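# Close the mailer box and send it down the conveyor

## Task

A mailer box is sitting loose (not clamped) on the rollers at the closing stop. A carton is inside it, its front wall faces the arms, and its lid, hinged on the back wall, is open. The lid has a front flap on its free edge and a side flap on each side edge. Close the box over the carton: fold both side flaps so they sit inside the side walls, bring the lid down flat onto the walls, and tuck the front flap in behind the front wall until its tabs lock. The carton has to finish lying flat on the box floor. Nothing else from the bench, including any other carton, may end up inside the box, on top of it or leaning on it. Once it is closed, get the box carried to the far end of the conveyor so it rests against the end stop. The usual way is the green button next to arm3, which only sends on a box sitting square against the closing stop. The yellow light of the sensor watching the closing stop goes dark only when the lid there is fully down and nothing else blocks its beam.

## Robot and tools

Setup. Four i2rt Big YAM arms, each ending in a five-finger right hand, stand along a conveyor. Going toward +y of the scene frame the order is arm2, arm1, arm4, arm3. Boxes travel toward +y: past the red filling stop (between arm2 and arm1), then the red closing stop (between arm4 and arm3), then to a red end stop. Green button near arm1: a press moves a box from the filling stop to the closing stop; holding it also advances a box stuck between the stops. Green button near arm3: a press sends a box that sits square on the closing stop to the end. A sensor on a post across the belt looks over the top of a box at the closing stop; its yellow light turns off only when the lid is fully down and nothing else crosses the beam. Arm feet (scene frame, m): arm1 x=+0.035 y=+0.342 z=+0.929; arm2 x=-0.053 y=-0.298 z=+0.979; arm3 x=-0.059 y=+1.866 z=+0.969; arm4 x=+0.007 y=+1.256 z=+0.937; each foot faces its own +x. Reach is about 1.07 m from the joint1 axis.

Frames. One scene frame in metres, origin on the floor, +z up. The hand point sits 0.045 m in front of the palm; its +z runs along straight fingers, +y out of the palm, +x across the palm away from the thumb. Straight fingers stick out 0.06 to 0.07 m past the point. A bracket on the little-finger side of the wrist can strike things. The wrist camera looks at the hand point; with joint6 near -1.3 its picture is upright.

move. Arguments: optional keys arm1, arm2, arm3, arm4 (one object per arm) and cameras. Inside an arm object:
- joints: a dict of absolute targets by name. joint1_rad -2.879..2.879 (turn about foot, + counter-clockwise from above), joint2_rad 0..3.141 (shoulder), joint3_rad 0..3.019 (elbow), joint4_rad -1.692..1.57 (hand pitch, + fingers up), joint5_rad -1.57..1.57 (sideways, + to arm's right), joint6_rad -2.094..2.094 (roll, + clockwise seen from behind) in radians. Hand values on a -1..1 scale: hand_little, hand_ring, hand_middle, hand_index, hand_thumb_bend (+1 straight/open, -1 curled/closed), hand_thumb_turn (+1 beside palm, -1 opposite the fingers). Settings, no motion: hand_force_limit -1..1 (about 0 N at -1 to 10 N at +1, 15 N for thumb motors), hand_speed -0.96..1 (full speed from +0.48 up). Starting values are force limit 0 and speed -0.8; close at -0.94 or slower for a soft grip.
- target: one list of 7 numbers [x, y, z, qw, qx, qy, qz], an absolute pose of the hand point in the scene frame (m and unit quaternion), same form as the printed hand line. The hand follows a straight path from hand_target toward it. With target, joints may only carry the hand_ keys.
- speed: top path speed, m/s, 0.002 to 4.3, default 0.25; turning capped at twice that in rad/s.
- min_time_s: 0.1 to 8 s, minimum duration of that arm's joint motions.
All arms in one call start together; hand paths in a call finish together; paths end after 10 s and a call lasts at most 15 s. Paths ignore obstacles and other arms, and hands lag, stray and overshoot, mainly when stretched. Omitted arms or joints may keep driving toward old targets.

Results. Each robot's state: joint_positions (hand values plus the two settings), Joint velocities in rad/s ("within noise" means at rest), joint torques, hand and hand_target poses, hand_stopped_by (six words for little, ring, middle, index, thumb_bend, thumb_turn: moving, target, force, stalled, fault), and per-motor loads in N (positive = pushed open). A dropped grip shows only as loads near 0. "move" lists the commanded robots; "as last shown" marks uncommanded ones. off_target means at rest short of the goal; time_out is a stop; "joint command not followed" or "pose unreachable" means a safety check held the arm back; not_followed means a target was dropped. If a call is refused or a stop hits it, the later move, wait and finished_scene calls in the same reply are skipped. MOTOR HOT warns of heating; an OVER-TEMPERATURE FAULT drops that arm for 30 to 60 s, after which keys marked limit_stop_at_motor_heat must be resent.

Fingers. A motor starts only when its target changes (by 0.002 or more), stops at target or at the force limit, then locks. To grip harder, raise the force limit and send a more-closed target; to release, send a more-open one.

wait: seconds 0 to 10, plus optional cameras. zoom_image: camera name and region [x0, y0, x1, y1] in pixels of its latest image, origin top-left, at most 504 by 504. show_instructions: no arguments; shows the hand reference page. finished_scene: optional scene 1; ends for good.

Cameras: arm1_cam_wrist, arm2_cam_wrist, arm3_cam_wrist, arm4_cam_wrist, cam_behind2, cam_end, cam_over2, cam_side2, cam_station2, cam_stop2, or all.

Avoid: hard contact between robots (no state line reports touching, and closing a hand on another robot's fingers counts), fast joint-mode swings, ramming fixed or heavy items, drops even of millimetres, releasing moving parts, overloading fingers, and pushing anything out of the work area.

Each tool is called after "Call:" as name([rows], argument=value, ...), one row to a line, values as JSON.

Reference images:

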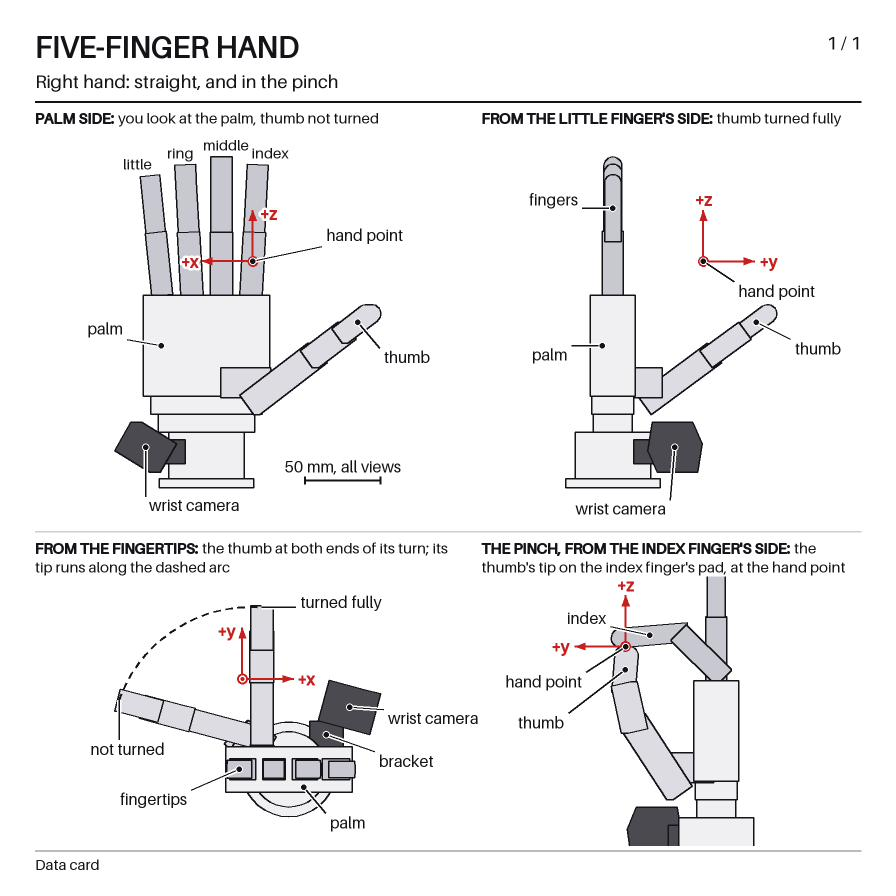

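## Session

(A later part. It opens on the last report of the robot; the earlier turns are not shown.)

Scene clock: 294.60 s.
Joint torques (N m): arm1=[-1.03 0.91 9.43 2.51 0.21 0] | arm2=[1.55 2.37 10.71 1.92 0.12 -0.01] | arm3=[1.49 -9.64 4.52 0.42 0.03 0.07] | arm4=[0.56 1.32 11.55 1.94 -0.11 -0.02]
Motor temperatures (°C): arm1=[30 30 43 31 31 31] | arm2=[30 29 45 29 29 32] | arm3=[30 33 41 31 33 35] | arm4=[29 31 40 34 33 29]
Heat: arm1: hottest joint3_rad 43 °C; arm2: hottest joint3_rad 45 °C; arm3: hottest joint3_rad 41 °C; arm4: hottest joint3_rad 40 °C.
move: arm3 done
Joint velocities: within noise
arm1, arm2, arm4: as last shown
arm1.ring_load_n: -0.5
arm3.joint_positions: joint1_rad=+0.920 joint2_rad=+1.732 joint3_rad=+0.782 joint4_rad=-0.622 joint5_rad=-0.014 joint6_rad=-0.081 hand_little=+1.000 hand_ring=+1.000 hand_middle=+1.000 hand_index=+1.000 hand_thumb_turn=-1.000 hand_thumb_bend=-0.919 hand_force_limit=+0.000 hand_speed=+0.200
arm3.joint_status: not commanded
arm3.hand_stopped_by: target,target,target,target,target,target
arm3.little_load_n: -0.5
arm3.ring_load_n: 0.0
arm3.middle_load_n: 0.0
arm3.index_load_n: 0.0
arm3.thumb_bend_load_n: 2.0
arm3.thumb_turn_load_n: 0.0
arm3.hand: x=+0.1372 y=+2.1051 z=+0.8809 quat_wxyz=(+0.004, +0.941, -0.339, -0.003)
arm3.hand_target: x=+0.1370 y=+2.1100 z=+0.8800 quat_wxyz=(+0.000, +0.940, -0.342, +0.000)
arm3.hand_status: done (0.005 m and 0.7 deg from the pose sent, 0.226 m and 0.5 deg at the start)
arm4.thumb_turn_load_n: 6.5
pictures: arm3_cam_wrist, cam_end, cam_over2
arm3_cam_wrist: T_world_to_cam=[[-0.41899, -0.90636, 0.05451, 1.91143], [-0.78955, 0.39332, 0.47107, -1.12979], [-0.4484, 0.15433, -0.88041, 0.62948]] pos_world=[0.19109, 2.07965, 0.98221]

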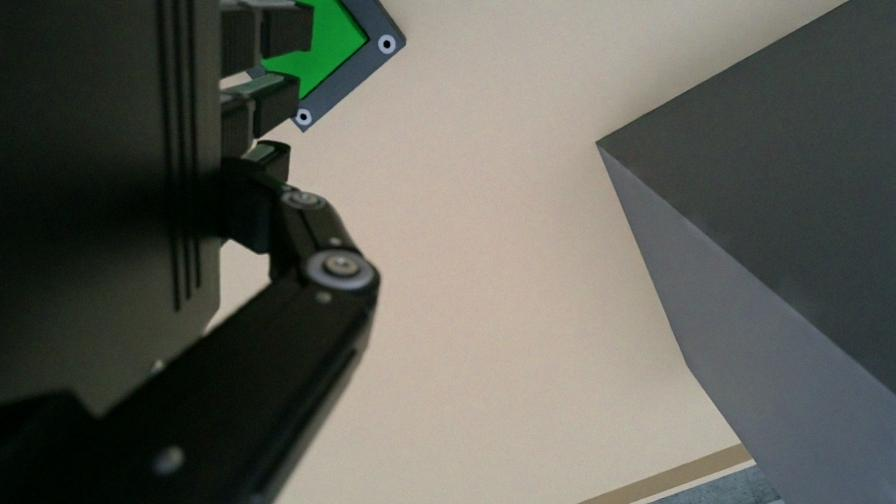

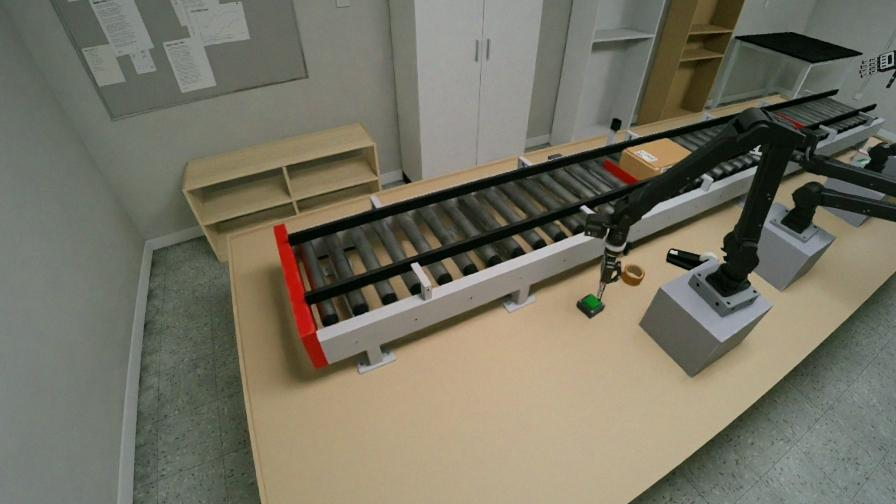

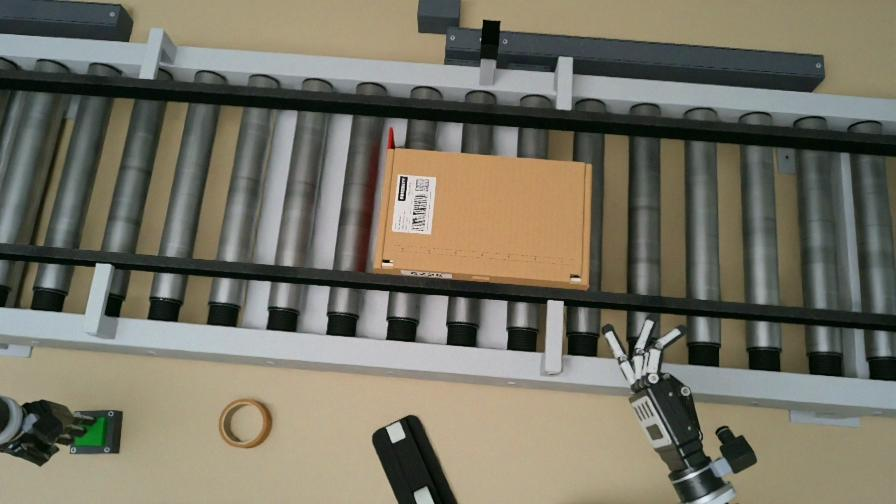

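Call:
move(arm3={"target": [0.142, 2.121, 0.835, 0.0, -0.9397, 0.3421, 0.0], "speed": 0.1}, cameras=["cam_over2","cam_end"])

Call:
zoom_image(camera="cam_end", region=[540, 240, 660, 340])

Call:
zoom_image(camera="cam_over2", region=[0, 380, 160, 500])

Scene clock: 296.47 s.
Joint torques (N m): arm1=[-1.03 0.97 9.42 2.51 0.21 0.01] | arm2=[1.55 2.26 10.66 1.92 0.12 0] | arm3=[1.61 -10.34 5.5 0.44 0 0.06] | arm4=[0.44 1.79 11.74 1.89 -0.07 0.05]
Motor temperatures (°C): arm1=[30 30 43 31 31 31] | arm2=[30 29 45 29 29 32] | arm3=[30 33 41 31 33 35] | arm4=[29 31 40 34 33 29]
Heat: arm1: hottest joint3_rad 43 °C; arm2: hottest joint3_rad 45 °C; arm3: hottest joint3_rad 41 °C; arm4: hottest joint3_rad 40 °C.
move: arm3 off_target
Joint velocities: within noise
arm1, arm2, arm4: as last shown
arm1.ring_load_n: 0.0
arm3.joint_positions: joint1_rad=+0.932 joint2_rad=+1.867 joint3_rad=+0.783 joint4_rad=-0.509 joint5_rad=-0.014 joint6_rad=-0.069 hand_little=+1.000 hand_ring=+1.000 hand_middle=+1.000 hand_index=+1.000 hand_thumb_turn=-1.000 hand_thumb_bend=-0.919 hand_force_limit=+0.000 hand_speed=+0.200
arm3.joint_status: not commanded
arm3.hand_stopped_by: target,target,target,target,target,target
arm3.little_load_n: -0.5
arm3.ring_load_n: 0.0
arm3.middle_load_n: -0.5
arm3.index_load_n: 0.0
arm3.thumb_bend_load_n: 2.0
arm3.thumb_turn_load_n: 0.5
arm3.hand: x=+0.1335 y=+2.1066 z=+0.8349 quat_wxyz=(+0.013, +0.941, -0.339, -0.007)
arm3.hand_target: x=+0.1418 y=+2.1208 z=+0.8354 quat_wxyz=(+0.000, +0.940, -0.342, +0.000)
arm3.hand_status: off_target (0.017 m and 1.8 deg from the pose sent, 0.049 m and 0.7 deg at the start)
arm4.thumb_turn_load_n: 7.0
pictures: cam_end, cam_over2

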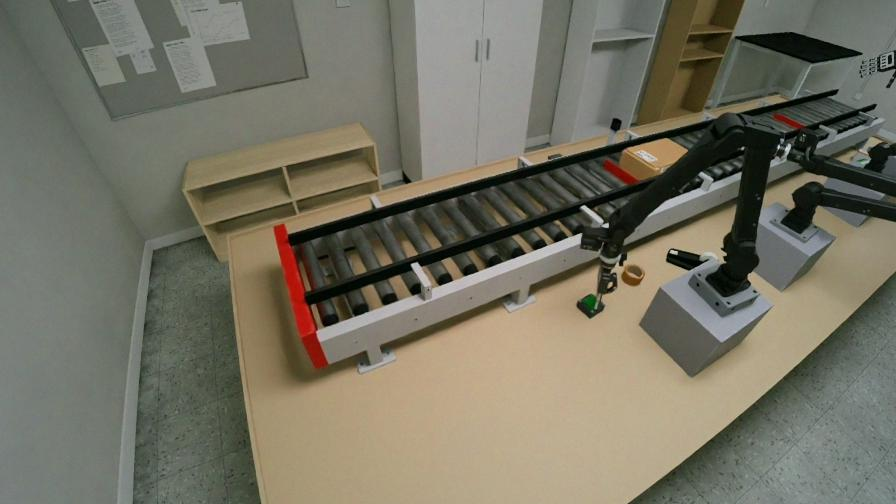

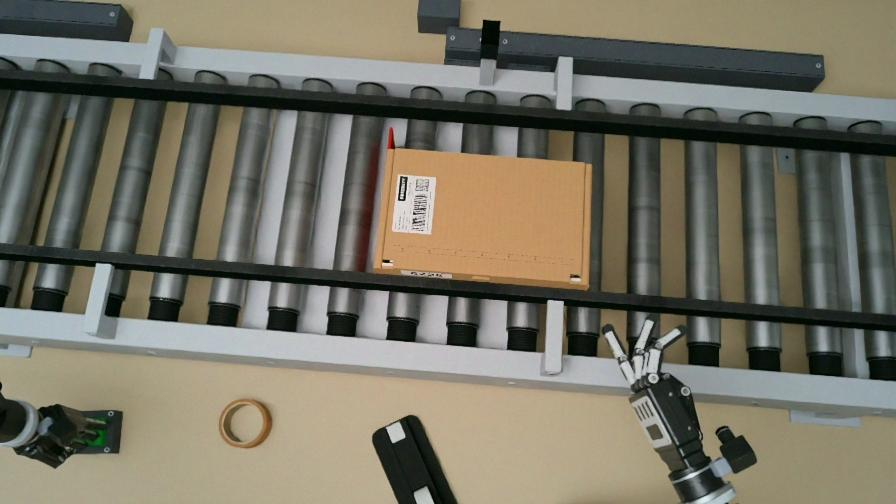

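Scaled by 4.200 from the camera's image (finer frame: 1280x720).

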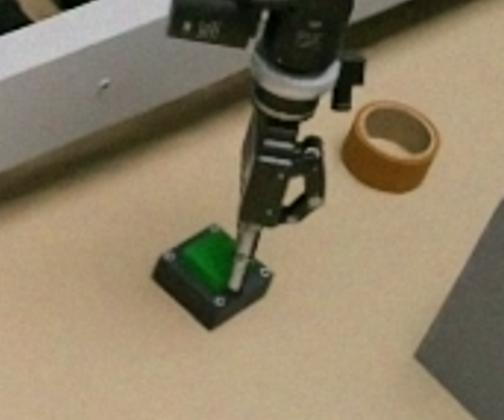

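Scaled by 3.150 from the camera's image (finer frame: 1280x720).

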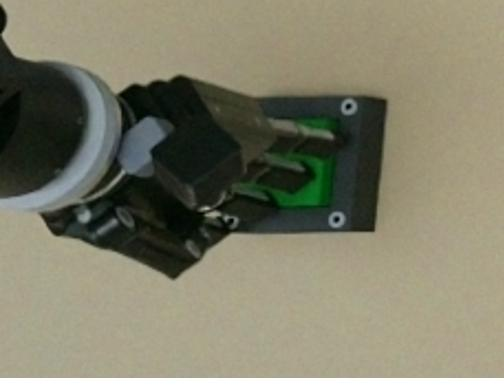

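Call:
move(arm3={"target": [0.157, 2.134, 0.842, 0.0, -0.9397, 0.3421, 0.0], "speed": 0.1}, cameras=["cam_over2","cam_end"])

Call:
zoom_image(camera="cam_end", region=[540, 240, 660, 340])

Call:
zoom_image(camera="cam_over2", region=[0, 380, 160, 500])

Scene clock: 298.00 s.
Joint torques (N m): arm1=[-1.03 0.91 9.42 2.52 0.21 0] | arm2=[1.44 2.32 10.71 1.92 0.12 -0.01] | arm3=[1.14 -10.58 6.13 -0.34 0.01 0] | arm4=[0.15 1.55 11.9 1.92 -0.07 -0.02]
Motor temperatures (°C): arm1=[30 30 43 31 31 31] | arm2=[30 29 45 29 29 32] | arm3=[30 33 41 31 33 35] | arm4=[29 31 41 34 33 29]
Heat: arm1: hottest joint3_rad 43 °C; arm2: hottest joint3_rad 45 °C; arm3: hottest joint3_rad 41 °C; arm4: hottest joint3_rad 41 °C.
move: arm3 off_target
Joint velocities: within noise
arm1, arm2, arm4: as last shown
arm2.middle_load_n: -0.5
arm3.joint_positions: joint1_rad=+0.932 joint2_rad=+1.879 joint3_rad=+0.838 joint4_rad=-0.536 joint5_rad=-0.014 joint6_rad=-0.069 hand_little=+1.000 hand_ring=+1.000 hand_middle=+1.000 hand_index=+1.000 hand_thumb_turn=-1.000 hand_thumb_bend=-0.919 hand_force_limit=+0.000 hand_speed=+0.200
arm3.joint_status: not commanded
arm3.hand_stopped_by: target,target,target,target,target,target
arm3.little_load_n: 0.0
arm3.ring_load_n: -0.5
arm3.middle_load_n: 0.0
arm3.index_load_n: 0.0
arm3.thumb_bend_load_n: 2.0
arm3.thumb_turn_load_n: 0.0
arm3.hand: x=+0.1493 y=+2.1233 z=+0.8396 quat_wxyz=(+0.006, +0.941, -0.339, -0.004)
arm3.hand_target: x=+0.1569 y=+2.1339 z=+0.8422 quat_wxyz=(+0.000, +0.940, -0.342, +0.000)
arm3.hand_status: off_target (0.013 m and 0.9 deg from the pose sent, 0.037 m and 1.8 deg at the start)
pictures: cam_end, cam_over2

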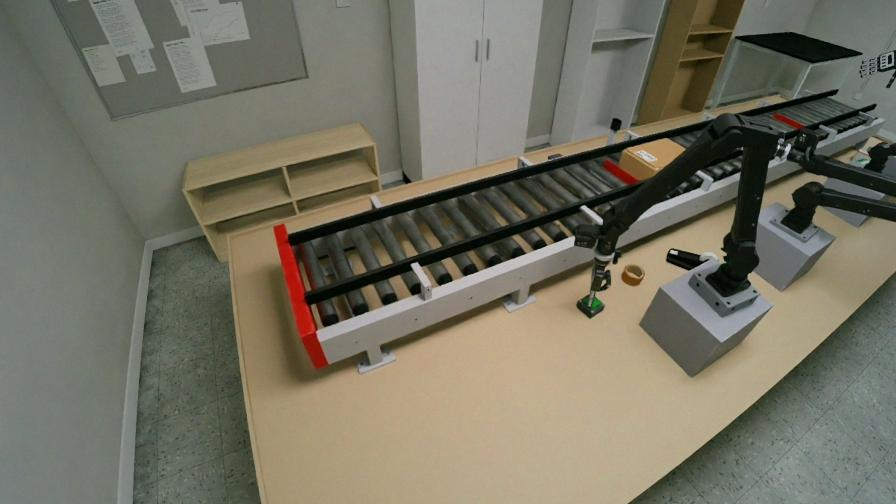

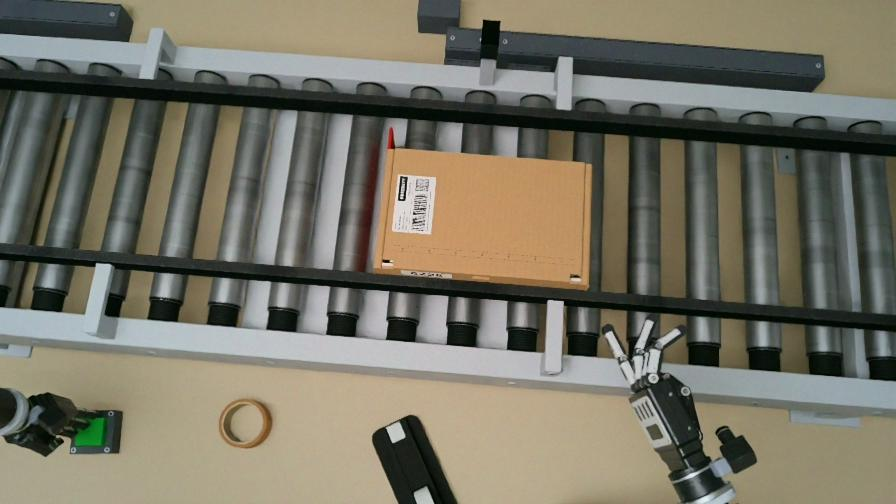

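Scaled by 4.200 from the camera's image (finer frame: 1280x720).

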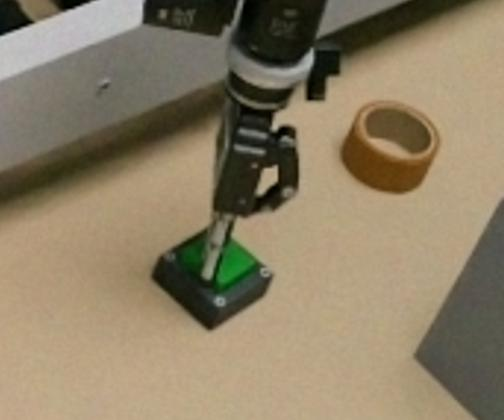

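Scaled by 3.150 from the camera's image (finer frame: 1280x720).

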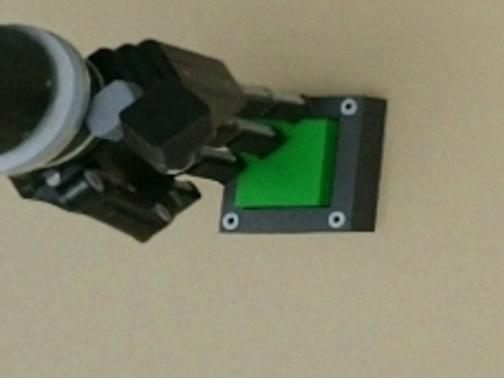

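Call:
move(arm3={"target": [0.144, 2.118, 0.820, 0.0, -0.9397, 0.3421, 0.0], "speed": 0.08}, cameras=["cam_over2","cam_end"])

Call:
zoom_image(camera="cam_end", region=[540, 240, 660, 340])

Call:
zoom_image(camera="cam_over2", region=[0, 380, 160, 500])

Scene clock: 301.47 s.
Joint torques (N m): arm1=[-1.03 0.91 9.42 2.52 0.21 0] | arm2=[1.32 1.96 10.67 1.92 0.11 0] | arm3=[0.73 -9.76 2.73 0.4 0.03 -0.03] | arm4=[1.2 1.79 11.81 1.87 -0.11 -0.01]
Motor temperatures (°C): arm1=[30 30 43 31 31 31] | arm2=[30 29 45 29 29 31] | arm3=[30 33 41 31 33 35] | arm4=[29 31 41 34 33 29]
Heat: arm1: hottest joint3_rad 43 °C; arm2: hottest joint3_rad 45 °C; arm3: hottest joint3_rad 41 °C; arm4: hottest joint3_rad 41 °C.
move: arm3 off_target
Joint velocities: within noise
arm1, arm2, arm4: as last shown
arm2.middle_load_n: 0.0
arm3.joint_positions: joint1_rad=+0.932 joint2_rad=+1.894 joint3_rad=+0.816 joint4_rad=-0.464 joint5_rad=-0.014 joint6_rad=-0.069 hand_little=+1.000 hand_ring=+1.000 hand_middle=+1.000 hand_index=+1.000 hand_thumb_turn=-1.000 hand_thumb_bend=-0.919 hand_force_limit=+0.000 hand_speed=+0.200
arm3.joint_status: not commanded
arm3.hand_stopped_by: target,target,target,target,target,target
arm3.little_load_n: 0.0
arm3.ring_load_n: 0.0
arm3.middle_load_n: 0.0
arm3.index_load_n: 0.0
arm3.thumb_bend_load_n: 2.0
arm3.thumb_turn_load_n: 0.0
arm3.hand: x=+0.1504 y=+2.1242 z=+0.8277 quat_wxyz=(-0.009, +0.941, -0.339, +0.003)
arm3.hand_target: x=+0.1440 y=+2.1179 z=+0.8204 quat_wxyz=(+0.000, +0.940, -0.342, +0.000)
arm3.hand_status: off_target (0.012 m and 1.2 deg from the pose sent, 0.021 m and 0.9 deg at the start)
pictures: cam_end, cam_over2

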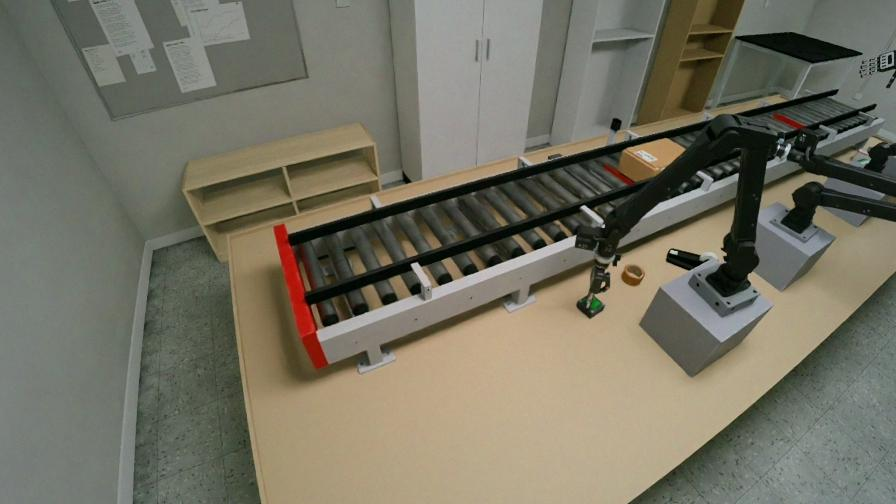

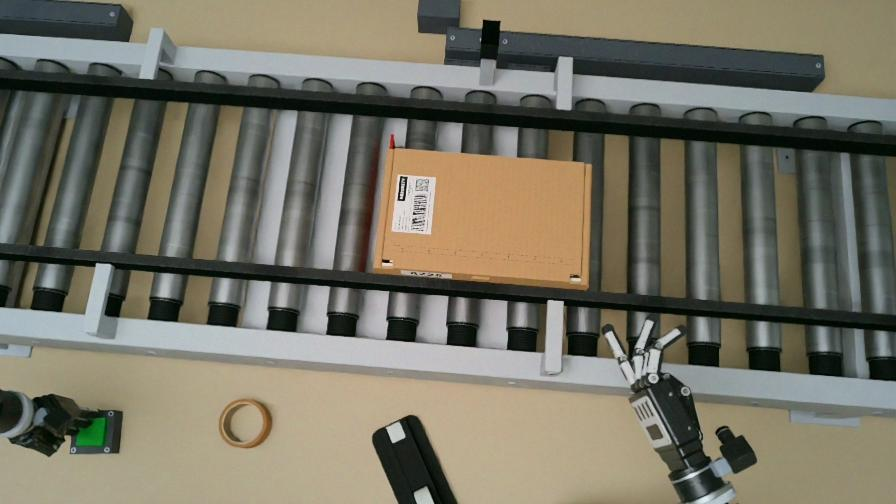

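Scaled by 4.200 from the camera's image (finer frame: 1280x720).

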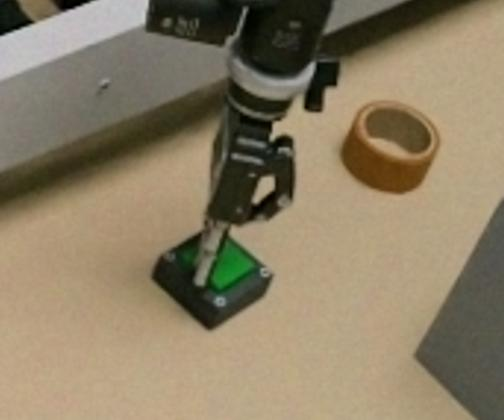

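Scaled by 3.150 from the camera's image (finer frame: 1280x720).

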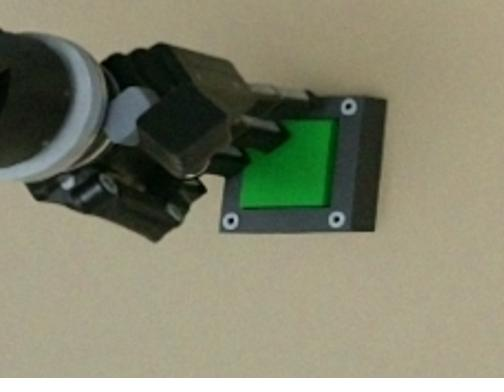

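Call:
move(arm3={"target": [0.140, 2.112, 0.860, 0.0, -0.9397, 0.3421, 0.0], "speed": 0.1})

Call:
move(arm3={"target": [0.140, 2.112, 0.833, 0.0, -0.9397, 0.3421, 0.0], "speed": 0.08}, cameras=["cam_over2","cam_end"])

Call:
zoom_image(camera="cam_end", region=[540, 240, 660, 340])

Call:
zoom_image(camera="cam_over2", region=[0, 380, 160, 500])

Scene clock: 302.83 s.
Joint torques (N m): arm1=[-1.03 0.85 9.42 2.51 0.21 0] | arm2=[1.49 2.2 10.73 1.94 0.12 -0.02] | arm3=[0.62 -11.52 3.7 -0.23 0.01 -0.1] | arm4=[0.44 1.79 11.64 1.77 -0.09 0]
Motor temperatures (°C): arm1=[30 30 43 31 31 31] | arm2=[30 29 45 29 29 31] | arm3=[30 33 41 31 33 35] | arm4=[29 31 41 34 33 29]
Heat: arm1: hottest joint3_rad 43 °C; arm2: hottest joint3_rad 45 °C; arm3: hottest joint3_rad 41 °C; arm4: hottest joint3_rad 41 °C.
move: arm3 done
Joint velocities: within noise
arm1, arm2, arm4: as last shown
arm3.joint_positions: joint1_rad=+0.932 joint2_rad=+1.808 joint3_rad=+0.791 joint4_rad=-0.548 joint5_rad=-0.014 joint6_rad=-0.069 hand_little=+1.000 hand_ring=+1.000 hand_middle=+1.000 hand_index=+1.000 hand_thumb_turn=-1.000 hand_thumb_bend=-0.919 hand_force_limit=+0.000 hand_speed=+0.200
arm3.joint_status: not commanded
arm3.hand_stopped_by: target,target,target,target,target,target
arm3.little_load_n: 0.0
arm3.ring_load_n: 0.0
arm3.middle_load_n: 0.0
arm3.index_load_n: 0.0
arm3.thumb_bend_load_n: 1.5
arm3.thumb_turn_load_n: 0.0
arm3.hand: x=+0.1397 y=+2.1135 z=+0.8554 quat_wxyz=(+0.001, +0.941, -0.339, -0.002)
arm3.hand_target: x=+0.1399 y=+2.1119 z=+0.8599 quat_wxyz=(+0.000, +0.940, -0.342, +0.000)
arm3.hand_status: done (0.005 m and 0.4 deg from the pose sent, 0.036 m and 1.2 deg at the start)
pictures: none

Scene clock: 303.97 s.
Joint torques (N m): arm1=[-1.03 0.85 9.43 2.51 0.21 0.01] | arm2=[1.49 2.26 10.74 1.89 0.11 -0.01] | arm3=[0.56 -10.52 3.32 0.38 0.02 -0.08] | arm4=[1.2 1.49 11.59 1.8 -0.11 0]
Motor temperatures (°C): arm1=[30 30 43 31 31 31] | arm2=[30 29 45 29 29 31] | arm3=[30 33 41 31 33 35] | arm4=[29 31 41 34 33 29]
Heat: arm1: hottest joint3_rad 43 °C; arm2: hottest joint3_rad 45 °C; arm3: hottest joint3_rad 41 °C; arm4: hottest joint3_rad 41 °C.
move: arm3 done
Joint velocities: within noise
arm1.joint_positions: joint1_rad=-0.032 joint2_rad=+0.646 joint3_rad=+1.328 joint4_rad=-1.360 joint5_rad=+0.140 joint6_rad=-1.156 hand_little=+1.000 hand_ring=+1.000 hand_middle=+1.000 hand_index=+1.000 hand_thumb_turn=+1.000 hand_thumb_bend=+1.000 hand_force_limit=+0.000 hand_speed=-0.800
arm1.joint_status: not commanded
arm1.hand_stopped_by: target,target,target,target,target,target
arm1.little_load_n: 0.0
arm1.ring_load_n: 0.0
arm1.middle_load_n: 0.0
arm1.index_load_n: 0.0
arm1.thumb_bend_load_n: 0.0
arm1.thumb_turn_load_n: 0.0
arm1.hand: x=+0.2644 y=+0.2774 z=+1.3774 quat_wxyz=(-0.035, +0.878, -0.203, +0.433)
arm1.hand_target: x=+0.2642 y=+0.2774 z=+1.3850 quat_wxyz=(-0.037, +0.874, -0.203, +0.441)
arm1.hand_status: not commanded
arm2.joint_positions: joint1_rad=+0.199 joint2_rad=+0.614 joint3_rad=+1.377 joint4_rad=-1.233 joint5_rad=+0.174 joint6_rad=-1.171 hand_little=+1.000 hand_ring=+1.000 hand_middle=+1.000 hand_index=+1.000 hand_thumb_turn=+1.000 hand_thumb_bend=+1.000 hand_force_limit=+0.000 hand_speed=-0.800
arm2.joint_status: not commanded
arm2.hand_stopped_by: target,target,target,target,target,target
arm2.little_load_n: 0.0
arm2.ring_load_n: 0.0
arm2.middle_load_n: 0.0
arm2.index_load_n: 0.0
arm2.thumb_bend_load_n: -0.5
arm2.thumb_turn_load_n: 0.0
arm2.hand: x=+0.1875 y=-0.3622 z=+1.4826 quat_wxyz=(-0.044, +0.830, -0.192, +0.522)
arm2.hand_target: x=+0.1862 y=-0.3623 z=+1.4936 quat_wxyz=(-0.047, +0.823, -0.191, +0.533)
arm2.hand_status: not commanded
arm3.joint_positions: joint1_rad=+0.932 joint2_rad=+1.865 joint3_rad=+0.788 joint4_rad=-0.489 joint5_rad=-0.013 joint6_rad=-0.069 hand_little=+1.000 hand_ring=+1.000 hand_middle=+1.000 hand_index=+1.000 hand_thumb_turn=-1.000 hand_thumb_bend=-0.919 hand_force_limit=+0.000 hand_speed=+0.200
arm3.joint_status: not commanded
arm3.hand_stopped_by: target,target,target,target,target,target
arm3.little_load_n: 0.0
arm3.ring_load_n: 0.0
arm3.middle_load_n: 0.0
arm3.index_load_n: 0.0
arm3.thumb_bend_load_n: 1.5
arm3.thumb_turn_load_n: 0.0
arm3.hand: x=+0.1394 y=+2.1127 z=+0.8348 quat_wxyz=(+0.001, +0.941, -0.339, -0.002)
arm3.hand_target: x=+0.1401 y=+2.1119 z=+0.8330 quat_wxyz=(+0.000, +0.940, -0.342, +0.000)
arm3.hand_status: done (0.002 m and 0.4 deg from the pose sent, 0.022 m and 0.4 deg at the start)
arm4.joint_positions: joint1_rad=-0.099 joint2_rad=+0.325 joint3_rad=+0.124 joint4_rad=+0.162 joint5_rad=-0.533 joint6_rad=-1.556 hand_little=+0.000 hand_ring=+0.000 hand_middle=+0.357 hand_index=+1.000 hand_thumb_turn=-1.000 hand_thumb_bend=-0.918 hand_force_limit=+0.000 hand_speed=+0.200
arm4.joint_status: not commanded
arm4.hand_stopped_by: target,target,force,fault,target,target
arm4.little_load_n: 0.0
arm4.ring_load_n: -0.5
arm4.middle_load_n: 6.0
arm4.index_load_n: 0.0
arm4.thumb_bend_load_n: 4.0
arm4.thumb_turn_load_n: 7.0
arm4.hand: x=+0.3360 y=+1.3020 z=+1.1346 quat_wxyz=(-0.191, +0.697, +0.178, +0.668)
arm4.hand_target: x=+0.3392 y=+1.3000 z=+1.1600 quat_wxyz=(-0.183, +0.683, +0.183, +0.683)
arm4.hand_status: not commanded
pictures: cam_end, cam_over2

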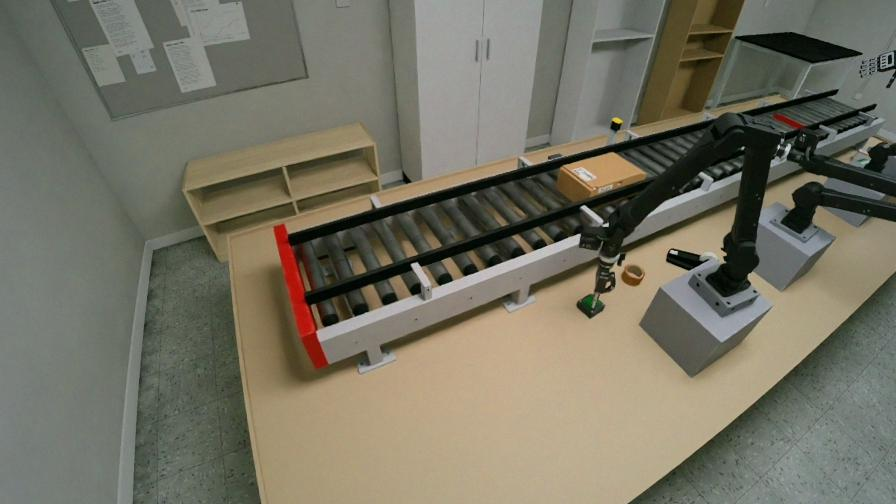

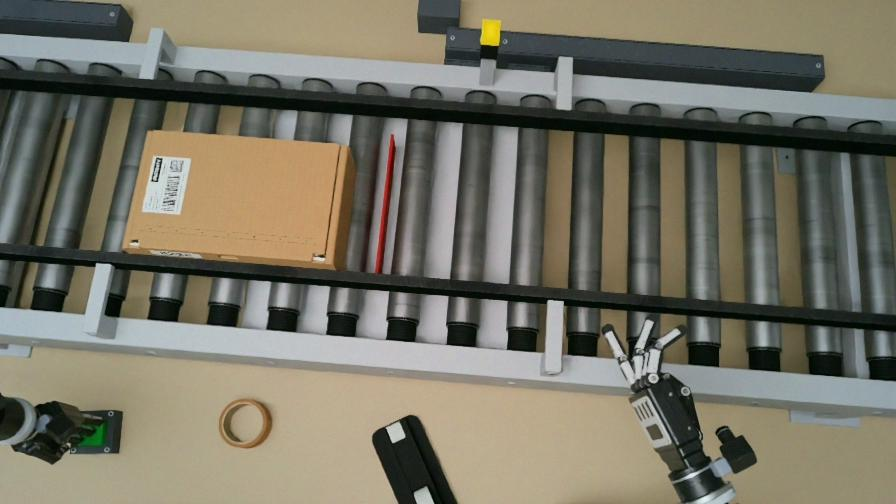

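Scaled by 4.200 from the camera's image (finer frame: 1280x720).

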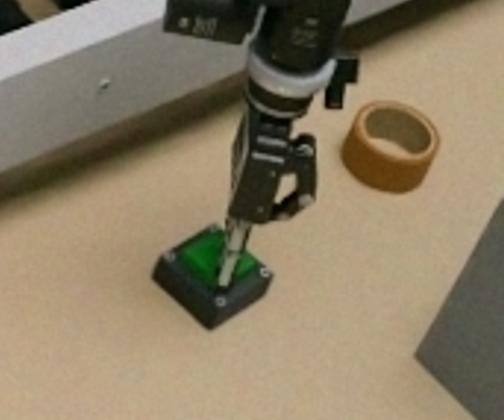

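Scaled by 3.150 from the camera's image (finer frame: 1280x720).

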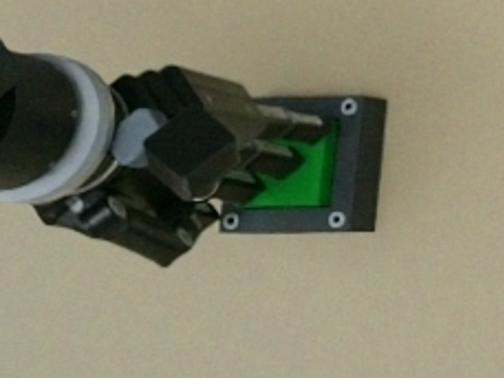

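Call:
wait(seconds=3, cameras=["cam_end","cam_over2"])

Scene clock: 307.37 s.
Joint torques (N m): arm1=[-0.97 0.91 9.42 2.52 0.21 0] | arm2=[1.26 2.32 10.73 1.98 0.12 -0.01] | arm3=[0.56 -10.34 3.33 0.38 0 -0.08] | arm4=[1.44 1.38 11.84 1.96 -0.1 -0.01]
Motor temperatures (°C): arm1=[30 30 43 31 31 31] | arm2=[30 29 45 29 29 31] | arm3=[30 33 40 31 33 35] | arm4=[29 31 42 34 33 29]
Heat: arm1: hottest joint3_rad 43 °C; arm2: hottest joint3_rad 45 °C; arm3: hottest joint3_rad 40 °C; arm4: hottest joint3_rad 42 °C.
Joint velocities: within noise
arm1.joint_positions: joint1_rad=-0.032 joint2_rad=+0.646 joint3_rad=+1.328 joint4_rad=-1.360 joint5_rad=+0.140 joint6_rad=-1.156 hand_little=+1.000 hand_ring=+1.000 hand_middle=+1.000 hand_index=+1.000 hand_thumb_turn=+1.000 hand_thumb_bend=+1.000 hand_force_limit=+0.000 hand_speed=-0.800
arm1.joint_status: not commanded
arm1.hand_stopped_by: target,target,target,target,target,target
arm1.little_load_n: 0.0
arm1.ring_load_n: 0.0
arm1.middle_load_n: 0.0
arm1.index_load_n: 0.0
arm1.thumb_bend_load_n: 0.0
arm1.thumb_turn_load_n: 0.0
arm1.hand: x=+0.2644 y=+0.2774 z=+1.3774 quat_wxyz=(-0.035, +0.878, -0.203, +0.433)
arm1.hand_target: x=+0.2642 y=+0.2774 z=+1.3850 quat_wxyz=(-0.037, +0.874, -0.203, +0.441)
arm1.hand_status: not commanded
arm2.joint_positions: joint1_rad=+0.199 joint2_rad=+0.614 joint3_rad=+1.377 joint4_rad=-1.233 joint5_rad=+0.174 joint6_rad=-1.171 hand_little=+1.000 hand_ring=+1.000 hand_middle=+1.000 hand_index=+1.000 hand_thumb_turn=+1.000 hand_thumb_bend=+1.000 hand_force_limit=+0.000 hand_speed=-0.800
arm2.joint_status: not commanded
arm2.hand_stopped_by: target,target,target,target,target,target
arm2.little_load_n: 0.0
arm2.ring_load_n: 0.0
arm2.middle_load_n: 0.0
arm2.index_load_n: 0.0
arm2.thumb_bend_load_n: 0.0
arm2.thumb_turn_load_n: 0.0
arm2.hand: x=+0.1875 y=-0.3622 z=+1.4826 quat_wxyz=(-0.044, +0.830, -0.192, +0.522)
arm2.hand_target: x=+0.1862 y=-0.3623 z=+1.4936 quat_wxyz=(-0.047, +0.823, -0.191, +0.533)
arm2.hand_status: not commanded
arm3.joint_positions: joint1_rad=+0.932 joint2_rad=+1.865 joint3_rad=+0.788 joint4_rad=-0.489 joint5_rad=-0.013 joint6_rad=-0.069 hand_little=+1.000 hand_ring=+1.000 hand_middle=+1.000 hand_index=+1.000 hand_thumb_turn=-1.000 hand_thumb_bend=-0.919 hand_force_limit=+0.000 hand_speed=+0.200
arm3.joint_status: not commanded
arm3.hand_stopped_by: target,target,target,target,target,target
arm3.little_load_n: 0.0
arm3.ring_load_n: 0.0
arm3.middle_load_n: 0.0
arm3.index_load_n: 0.0
arm3.thumb_bend_load_n: 2.0
arm3.thumb_turn_load_n: 0.0
arm3.hand: x=+0.1394 y=+2.1127 z=+0.8348 quat_wxyz=(+0.001, +0.941, -0.339, -0.002)
arm3.hand_target: x=+0.1401 y=+2.1119 z=+0.8330 quat_wxyz=(+0.000, +0.940, -0.342, +0.000)
arm3.hand_status: done (0.002 m and 0.4 deg from the pose sent, 0.022 m and 0.4 deg at the start)
arm4.joint_positions: joint1_rad=-0.099 joint2_rad=+0.325 joint3_rad=+0.124 joint4_rad=+0.162 joint5_rad=-0.533 joint6_rad=-1.556 hand_little=+0.000 hand_ring=+0.000 hand_middle=+0.357 hand_index=+1.000 hand_thumb_turn=-1.000 hand_thumb_bend=-0.918 hand_force_limit=+0.000 hand_speed=+0.200
arm4.joint_status: not commanded
arm4.hand_stopped_by: target,target,force,fault,target,target
arm4.little_load_n: 0.0
arm4.ring_load_n: 0.0
arm4.middle_load_n: 6.5
arm4.index_load_n: 0.0
arm4.thumb_bend_load_n: 3.5
arm4.thumb_turn_load_n: 7.0
arm4.hand: x=+0.3360 y=+1.3020 z=+1.1346 quat_wxyz=(-0.191, +0.697, +0.178, +0.668)
arm4.hand_target: x=+0.3392 y=+1.3000 z=+1.1600 quat_wxyz=(-0.183, +0.683, +0.183, +0.683)
arm4.hand_status: not commanded
wait: 3.00 s; at rest from the start

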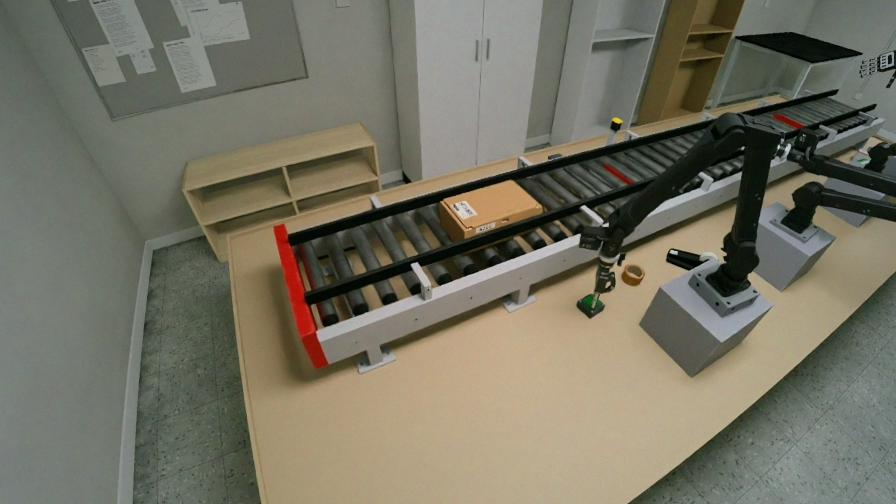

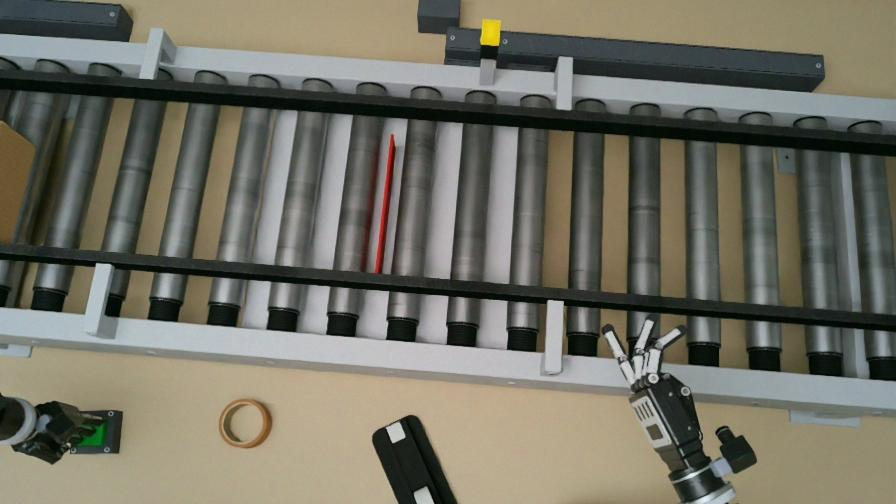

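Call:
move(arm3={"target": [0.137, 2.105, 0.98, 0, -0.9397, 0.3421, 0], "speed": 0.1}, cameras=["cam_end"])

Call:
wait(seconds=4, cameras=["cam_end"])

Scene clock: 309.83 s.
Joint torques (N m): arm1=[-1.03 0.91 9.42 2.51 0.21 0] | arm2=[1.44 2.26 10.69 1.91 0.12 0] | arm3=[0.03 -9.41 8.95 -0.29 0.01 -0.21] | arm4=[0.38 1.73 11.7 1.89 -0.11 0.02]
Motor temperatures (°C): arm1=[30 30 43 31 31 31] | arm2=[30 29 45 29 29 31] | arm3=[30 33 40 31 33 35] | arm4=[29 31 42 34 33 29]
Heat: arm1: hottest joint3_rad 43 °C; arm2: hottest joint3_rad 45 °C; arm3: hottest joint3_rad 40 °C; arm4: hottest joint3_rad 42 °C.
move: arm3 off_target
Joint velocities: within noise
arm1, arm2, arm4: as last shown
arm3.joint_positions: joint1_rad=+0.927 joint2_rad=+1.512 joint3_rad=+0.813 joint4_rad=-0.905 joint5_rad=-0.013 joint6_rad=-0.069 hand_little=+1.000 hand_ring=+1.000 hand_middle=+1.000 hand_index=+1.000 hand_thumb_turn=-1.000 hand_thumb_bend=-0.919 hand_force_limit=+0.000 hand_speed=+0.200
arm3.joint_status: not commanded
arm3.hand_stopped_by: target,target,target,target,target,target
arm3.little_load_n: 0.0
arm3.ring_load_n: 0.0
arm3.middle_load_n: 0.0
arm3.index_load_n: 0.0
arm3.thumb_bend_load_n: 2.0
arm3.thumb_turn_load_n: 0.0
arm3.hand: x=+0.1210 y=+2.0938 z=+0.9675 quat_wxyz=(+0.018, +0.940, -0.341, -0.009)
arm3.hand_target: x=+0.1366 y=+2.1047 z=+0.9801 quat_wxyz=(+0.000, +0.940, -0.342, +0.000)
arm3.hand_status: off_target (0.023 m and 2.3 deg from the pose sent, 0.145 m and 0.4 deg at the start)
arm4.middle_load_n: 6.0

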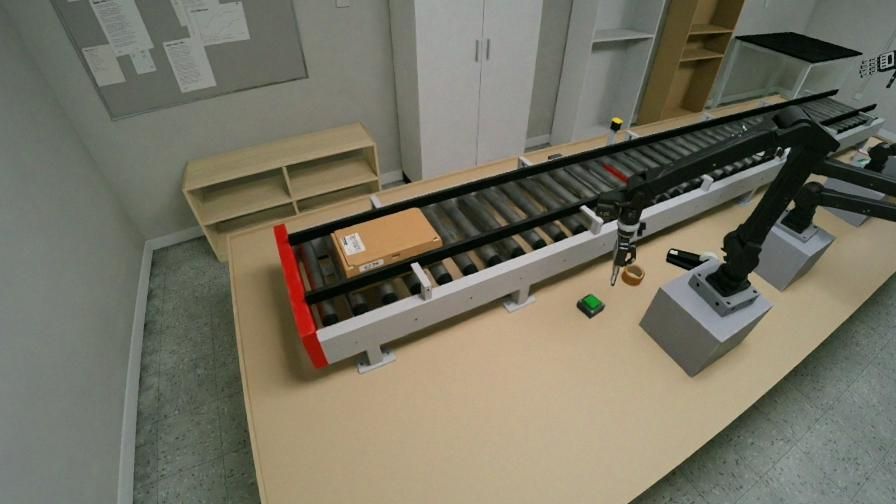

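Scene clock: 313.83 s.
Joint torques (N m): arm1=[-1.03 0.91 9.43 2.51 0.21 0] | arm2=[1.44 2.37 10.8 1.85 0.11 -0.01] | arm3=[-0.21 -9.47 8.92 -0.36 0.02 -0.2] | arm4=[0.44 1.61 11.74 1.94 -0.09 -0.02]
Motor temperatures (°C): arm1=[30 30 43 31 31 31] | arm2=[30 29 45 29 29 31] | arm3=[30 33 40 31 33 35] | arm4=[29 31 43 34 33 29]
Heat: arm1: hottest joint3_rad 43 °C; arm2: hottest joint3_rad 45 °C; arm3: hottest joint3_rad 40 °C; arm4: hottest joint3_rad 43 °C.
Joint velocities: within noise
arm1.joint_positions: joint1_rad=-0.032 joint2_rad=+0.646 joint3_rad=+1.328 joint4_rad=-1.360 joint5_rad=+0.140 joint6_rad=-1.156 hand_little=+1.000 hand_ring=+1.000 hand_middle=+1.000 hand_index=+1.000 hand_thumb_turn=+1.000 hand_thumb_bend=+1.000 hand_force_limit=+0.000 hand_speed=-0.800
arm1.joint_status: not commanded
arm1.hand_stopped_by: target,target,target,target,target,target
arm1.little_load_n: 0.0
arm1.ring_load_n: 0.0
arm1.middle_load_n: 0.0
arm1.index_load_n: 0.0
arm1.thumb_bend_load_n: 0.0
arm1.thumb_turn_load_n: 0.5
arm1.hand: x=+0.2644 y=+0.2774 z=+1.3774 quat_wxyz=(-0.035, +0.878, -0.203, +0.433)
arm1.hand_target: x=+0.2642 y=+0.2774 z=+1.3850 quat_wxyz=(-0.037, +0.874, -0.203, +0.441)
arm1.hand_status: not commanded
arm2.joint_positions: joint1_rad=+0.199 joint2_rad=+0.614 joint3_rad=+1.377 joint4_rad=-1.233 joint5_rad=+0.174 joint6_rad=-1.171 hand_little=+1.000 hand_ring=+1.000 hand_middle=+1.000 hand_index=+1.000 hand_thumb_turn=+1.000 hand_thumb_bend=+1.000 hand_force_limit=+0.000 hand_speed=-0.800
arm2.joint_status: not commanded
arm2.hand_stopped_by: target,target,target,target,target,target
arm2.little_load_n: 0.0
arm2.ring_load_n: 0.0
arm2.middle_load_n: 0.0
arm2.index_load_n: 0.0
arm2.thumb_bend_load_n: 0.0
arm2.thumb_turn_load_n: 0.0
arm2.hand: x=+0.1875 y=-0.3622 z=+1.4826 quat_wxyz=(-0.044, +0.830, -0.192, +0.522)
arm2.hand_target: x=+0.1862 y=-0.3623 z=+1.4936 quat_wxyz=(-0.047, +0.823, -0.191, +0.533)
arm2.hand_status: not commanded
arm3.joint_positions: joint1_rad=+0.927 joint2_rad=+1.512 joint3_rad=+0.813 joint4_rad=-0.905 joint5_rad=-0.013 joint6_rad=-0.069 hand_little=+1.000 hand_ring=+1.000 hand_middle=+1.000 hand_index=+1.000 hand_thumb_turn=-1.000 hand_thumb_bend=-0.919 hand_force_limit=+0.000 hand_speed=+0.200
arm3.joint_status: not commanded
arm3.hand_stopped_by: target,target,target,target,target,target
arm3.little_load_n: 0.0
arm3.ring_load_n: 0.0
arm3.middle_load_n: 0.0
arm3.index_load_n: 0.0
arm3.thumb_bend_load_n: 2.0
arm3.thumb_turn_load_n: 0.0
arm3.hand: x=+0.1210 y=+2.0938 z=+0.9675 quat_wxyz=(+0.018, +0.940, -0.341, -0.009)
arm3.hand_target: x=+0.1366 y=+2.1047 z=+0.9801 quat_wxyz=(+0.000, +0.940, -0.342, +0.000)
arm3.hand_status: off_target (0.023 m and 2.3 deg from the pose sent, 0.145 m and 0.4 deg at the start)
arm4.joint_positions: joint1_rad=-0.099 joint2_rad=+0.325 joint3_rad=+0.124 joint4_rad=+0.162 joint5_rad=-0.533 joint6_rad=-1.556 hand_little=+0.000 hand_ring=+0.000 hand_middle=+0.357 hand_index=+1.000 hand_thumb_turn=-1.000 hand_thumb_bend=-0.918 hand_force_limit=+0.000 hand_speed=+0.200
arm4.joint_status: not commanded
arm4.hand_stopped_by: target,target,force,fault,target,target
arm4.little_load_n: 0.0
arm4.ring_load_n: 0.0
arm4.middle_load_n: 6.0
arm4.index_load_n: 0.0
arm4.thumb_bend_load_n: 4.0
arm4.thumb_turn_load_n: 7.0
arm4.hand: x=+0.3360 y=+1.3020 z=+1.1346 quat_wxyz=(-0.191, +0.697, +0.178, +0.668)
arm4.hand_target: x=+0.3392 y=+1.3000 z=+1.1600 quat_wxyz=(-0.183, +0.683, +0.183, +0.683)
arm4.hand_status: not commanded
wait: 4.00 s; at rest by 0.27 s

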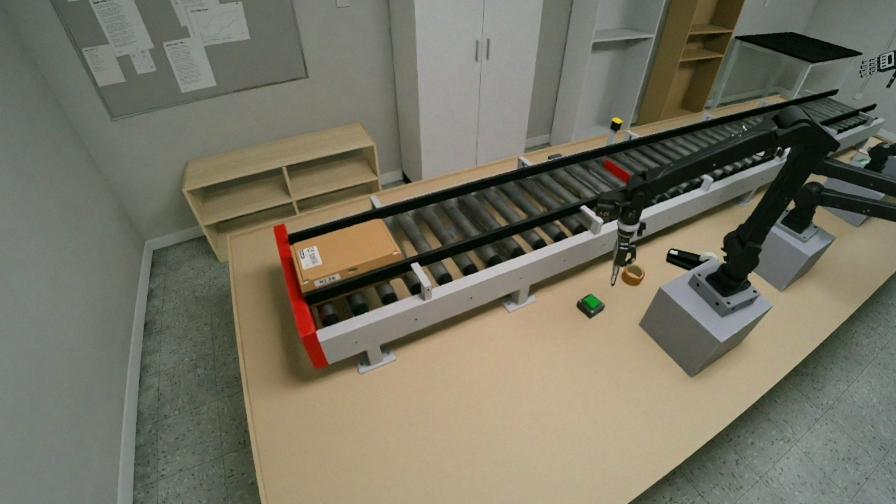

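Call:
wait(seconds=2, cameras=["cam_end"])

Call:
zoom_image(camera="cam_end", region=[260, 200, 440, 340])

Scene clock: 315.93 s.
Joint torques (N m): arm1=[-1.03 0.85 9.42 2.52 0.21 0] | arm2=[1.26 2.14 10.73 1.88 0.11 -0.01] | arm3=[-0.09 -9.41 8.94 -0.38 0.01 -0.21] | arm4=[0.97 1.38 11.69 1.98 -0.15 0.01]
Motor temperatures (°C): arm1=[30 30 43 31 31 31] | arm2=[30 29 45 29 29 31] | arm3=[30 33 40 31 33 35] | arm4=[29 31 43 34 33 29]
Heat: arm1: hottest joint3_rad 43 °C; arm2: hottest joint3_rad 45 °C; arm3: hottest joint3_rad 40 °C; arm4: hottest joint3_rad 43 °C.
Joint velocities: within noise
arm1.joint_positions: joint1_rad=-0.032 joint2_rad=+0.646 joint3_rad=+1.328 joint4_rad=-1.360 joint5_rad=+0.140 joint6_rad=-1.156 hand_little=+1.000 hand_ring=+1.000 hand_middle=+1.000 hand_index=+1.000 hand_thumb_turn=+1.000 hand_thumb_bend=+1.000 hand_force_limit=+0.000 hand_speed=-0.800
arm1.joint_status: not commanded
arm1.hand_stopped_by: target,target,target,target,target,target
arm1.little_load_n: 0.0
arm1.ring_load_n: 0.0
arm1.middle_load_n: 0.0
arm1.index_load_n: 0.0
arm1.thumb_bend_load_n: 0.0
arm1.thumb_turn_load_n: 0.0
arm1.hand: x=+0.2644 y=+0.2774 z=+1.3774 quat_wxyz=(-0.035, +0.878, -0.203, +0.433)
arm1.hand_target: x=+0.2642 y=+0.2774 z=+1.3850 quat_wxyz=(-0.037, +0.874, -0.203, +0.441)
arm1.hand_status: not commanded
arm2.joint_positions: joint1_rad=+0.199 joint2_rad=+0.614 joint3_rad=+1.377 joint4_rad=-1.233 joint5_rad=+0.174 joint6_rad=-1.171 hand_little=+1.000 hand_ring=+1.000 hand_middle=+1.000 hand_index=+1.000 hand_thumb_turn=+1.000 hand_thumb_bend=+1.000 hand_force_limit=+0.000 hand_speed=-0.800
arm2.joint_status: not commanded
arm2.hand_stopped_by: target,target,target,target,target,target
arm2.little_load_n: 0.0
arm2.ring_load_n: 0.0
arm2.middle_load_n: 0.0
arm2.index_load_n: 0.0
arm2.thumb_bend_load_n: 0.0
arm2.thumb_turn_load_n: 0.0
arm2.hand: x=+0.1875 y=-0.3622 z=+1.4826 quat_wxyz=(-0.044, +0.830, -0.192, +0.522)
arm2.hand_target: x=+0.1862 y=-0.3623 z=+1.4936 quat_wxyz=(-0.047, +0.823, -0.191, +0.533)
arm2.hand_status: not commanded
arm3.joint_positions: joint1_rad=+0.927 joint2_rad=+1.512 joint3_rad=+0.813 joint4_rad=-0.905 joint5_rad=-0.013 joint6_rad=-0.069 hand_little=+1.000 hand_ring=+1.000 hand_middle=+1.000 hand_index=+1.000 hand_thumb_turn=-1.000 hand_thumb_bend=-0.919 hand_force_limit=+0.000 hand_speed=+0.200
arm3.joint_status: not commanded
arm3.hand_stopped_by: target,target,target,target,target,target
arm3.little_load_n: 0.0
arm3.ring_load_n: 0.0
arm3.middle_load_n: 0.0
arm3.index_load_n: 0.0
arm3.thumb_bend_load_n: 2.0
arm3.thumb_turn_load_n: 0.0
arm3.hand: x=+0.1210 y=+2.0938 z=+0.9675 quat_wxyz=(+0.018, +0.940, -0.341, -0.009)
arm3.hand_target: x=+0.1366 y=+2.1047 z=+0.9801 quat_wxyz=(+0.000, +0.940, -0.342, +0.000)
arm3.hand_status: off_target (0.023 m and 2.3 deg from the pose sent, 0.145 m and 0.4 deg at the start)
arm4.joint_positions: joint1_rad=-0.099 joint2_rad=+0.325 joint3_rad=+0.124 joint4_rad=+0.162 joint5_rad=-0.533 joint6_rad=-1.556 hand_little=+0.000 hand_ring=+0.000 hand_middle=+0.357 hand_index=+1.000 hand_thumb_turn=-1.000 hand_thumb_bend=-0.918 hand_force_limit=+0.000 hand_speed=+0.200
arm4.joint_status: not commanded
arm4.hand_stopped_by: target,target,force,fault,target,target
arm4.little_load_n: 0.5
arm4.ring_load_n: 0.0
arm4.middle_load_n: 6.5
arm4.index_load_n: 0.0
arm4.thumb_bend_load_n: 4.0
arm4.thumb_turn_load_n: 7.0
arm4.hand: x=+0.3360 y=+1.3020 z=+1.1346 quat_wxyz=(-0.191, +0.697, +0.178, +0.668)
arm4.hand_target: x=+0.3392 y=+1.3000 z=+1.1600 quat_wxyz=(-0.183, +0.683, +0.183, +0.683)
arm4.hand_status: not commanded
wait: 2.00 s; at rest by 0.17 s

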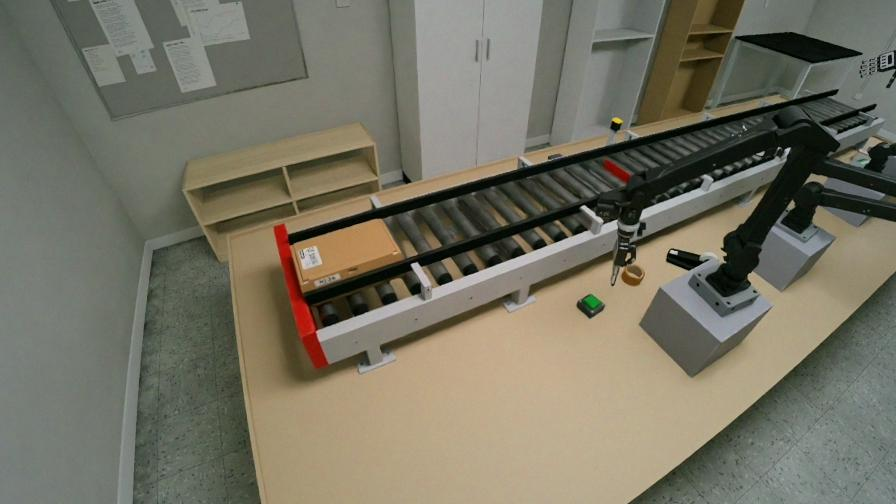

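Scaled by 2.800 from the camera's image (finer frame: 1280x720).

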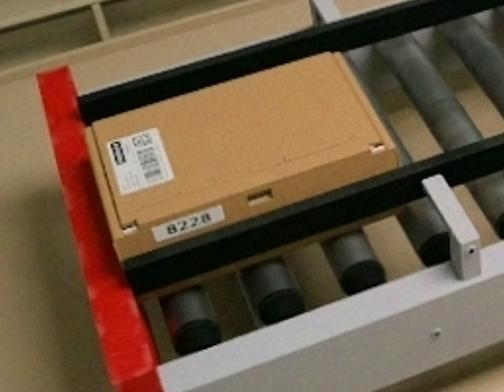

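Call:
finished_scene()

The scene is finished: the task was done.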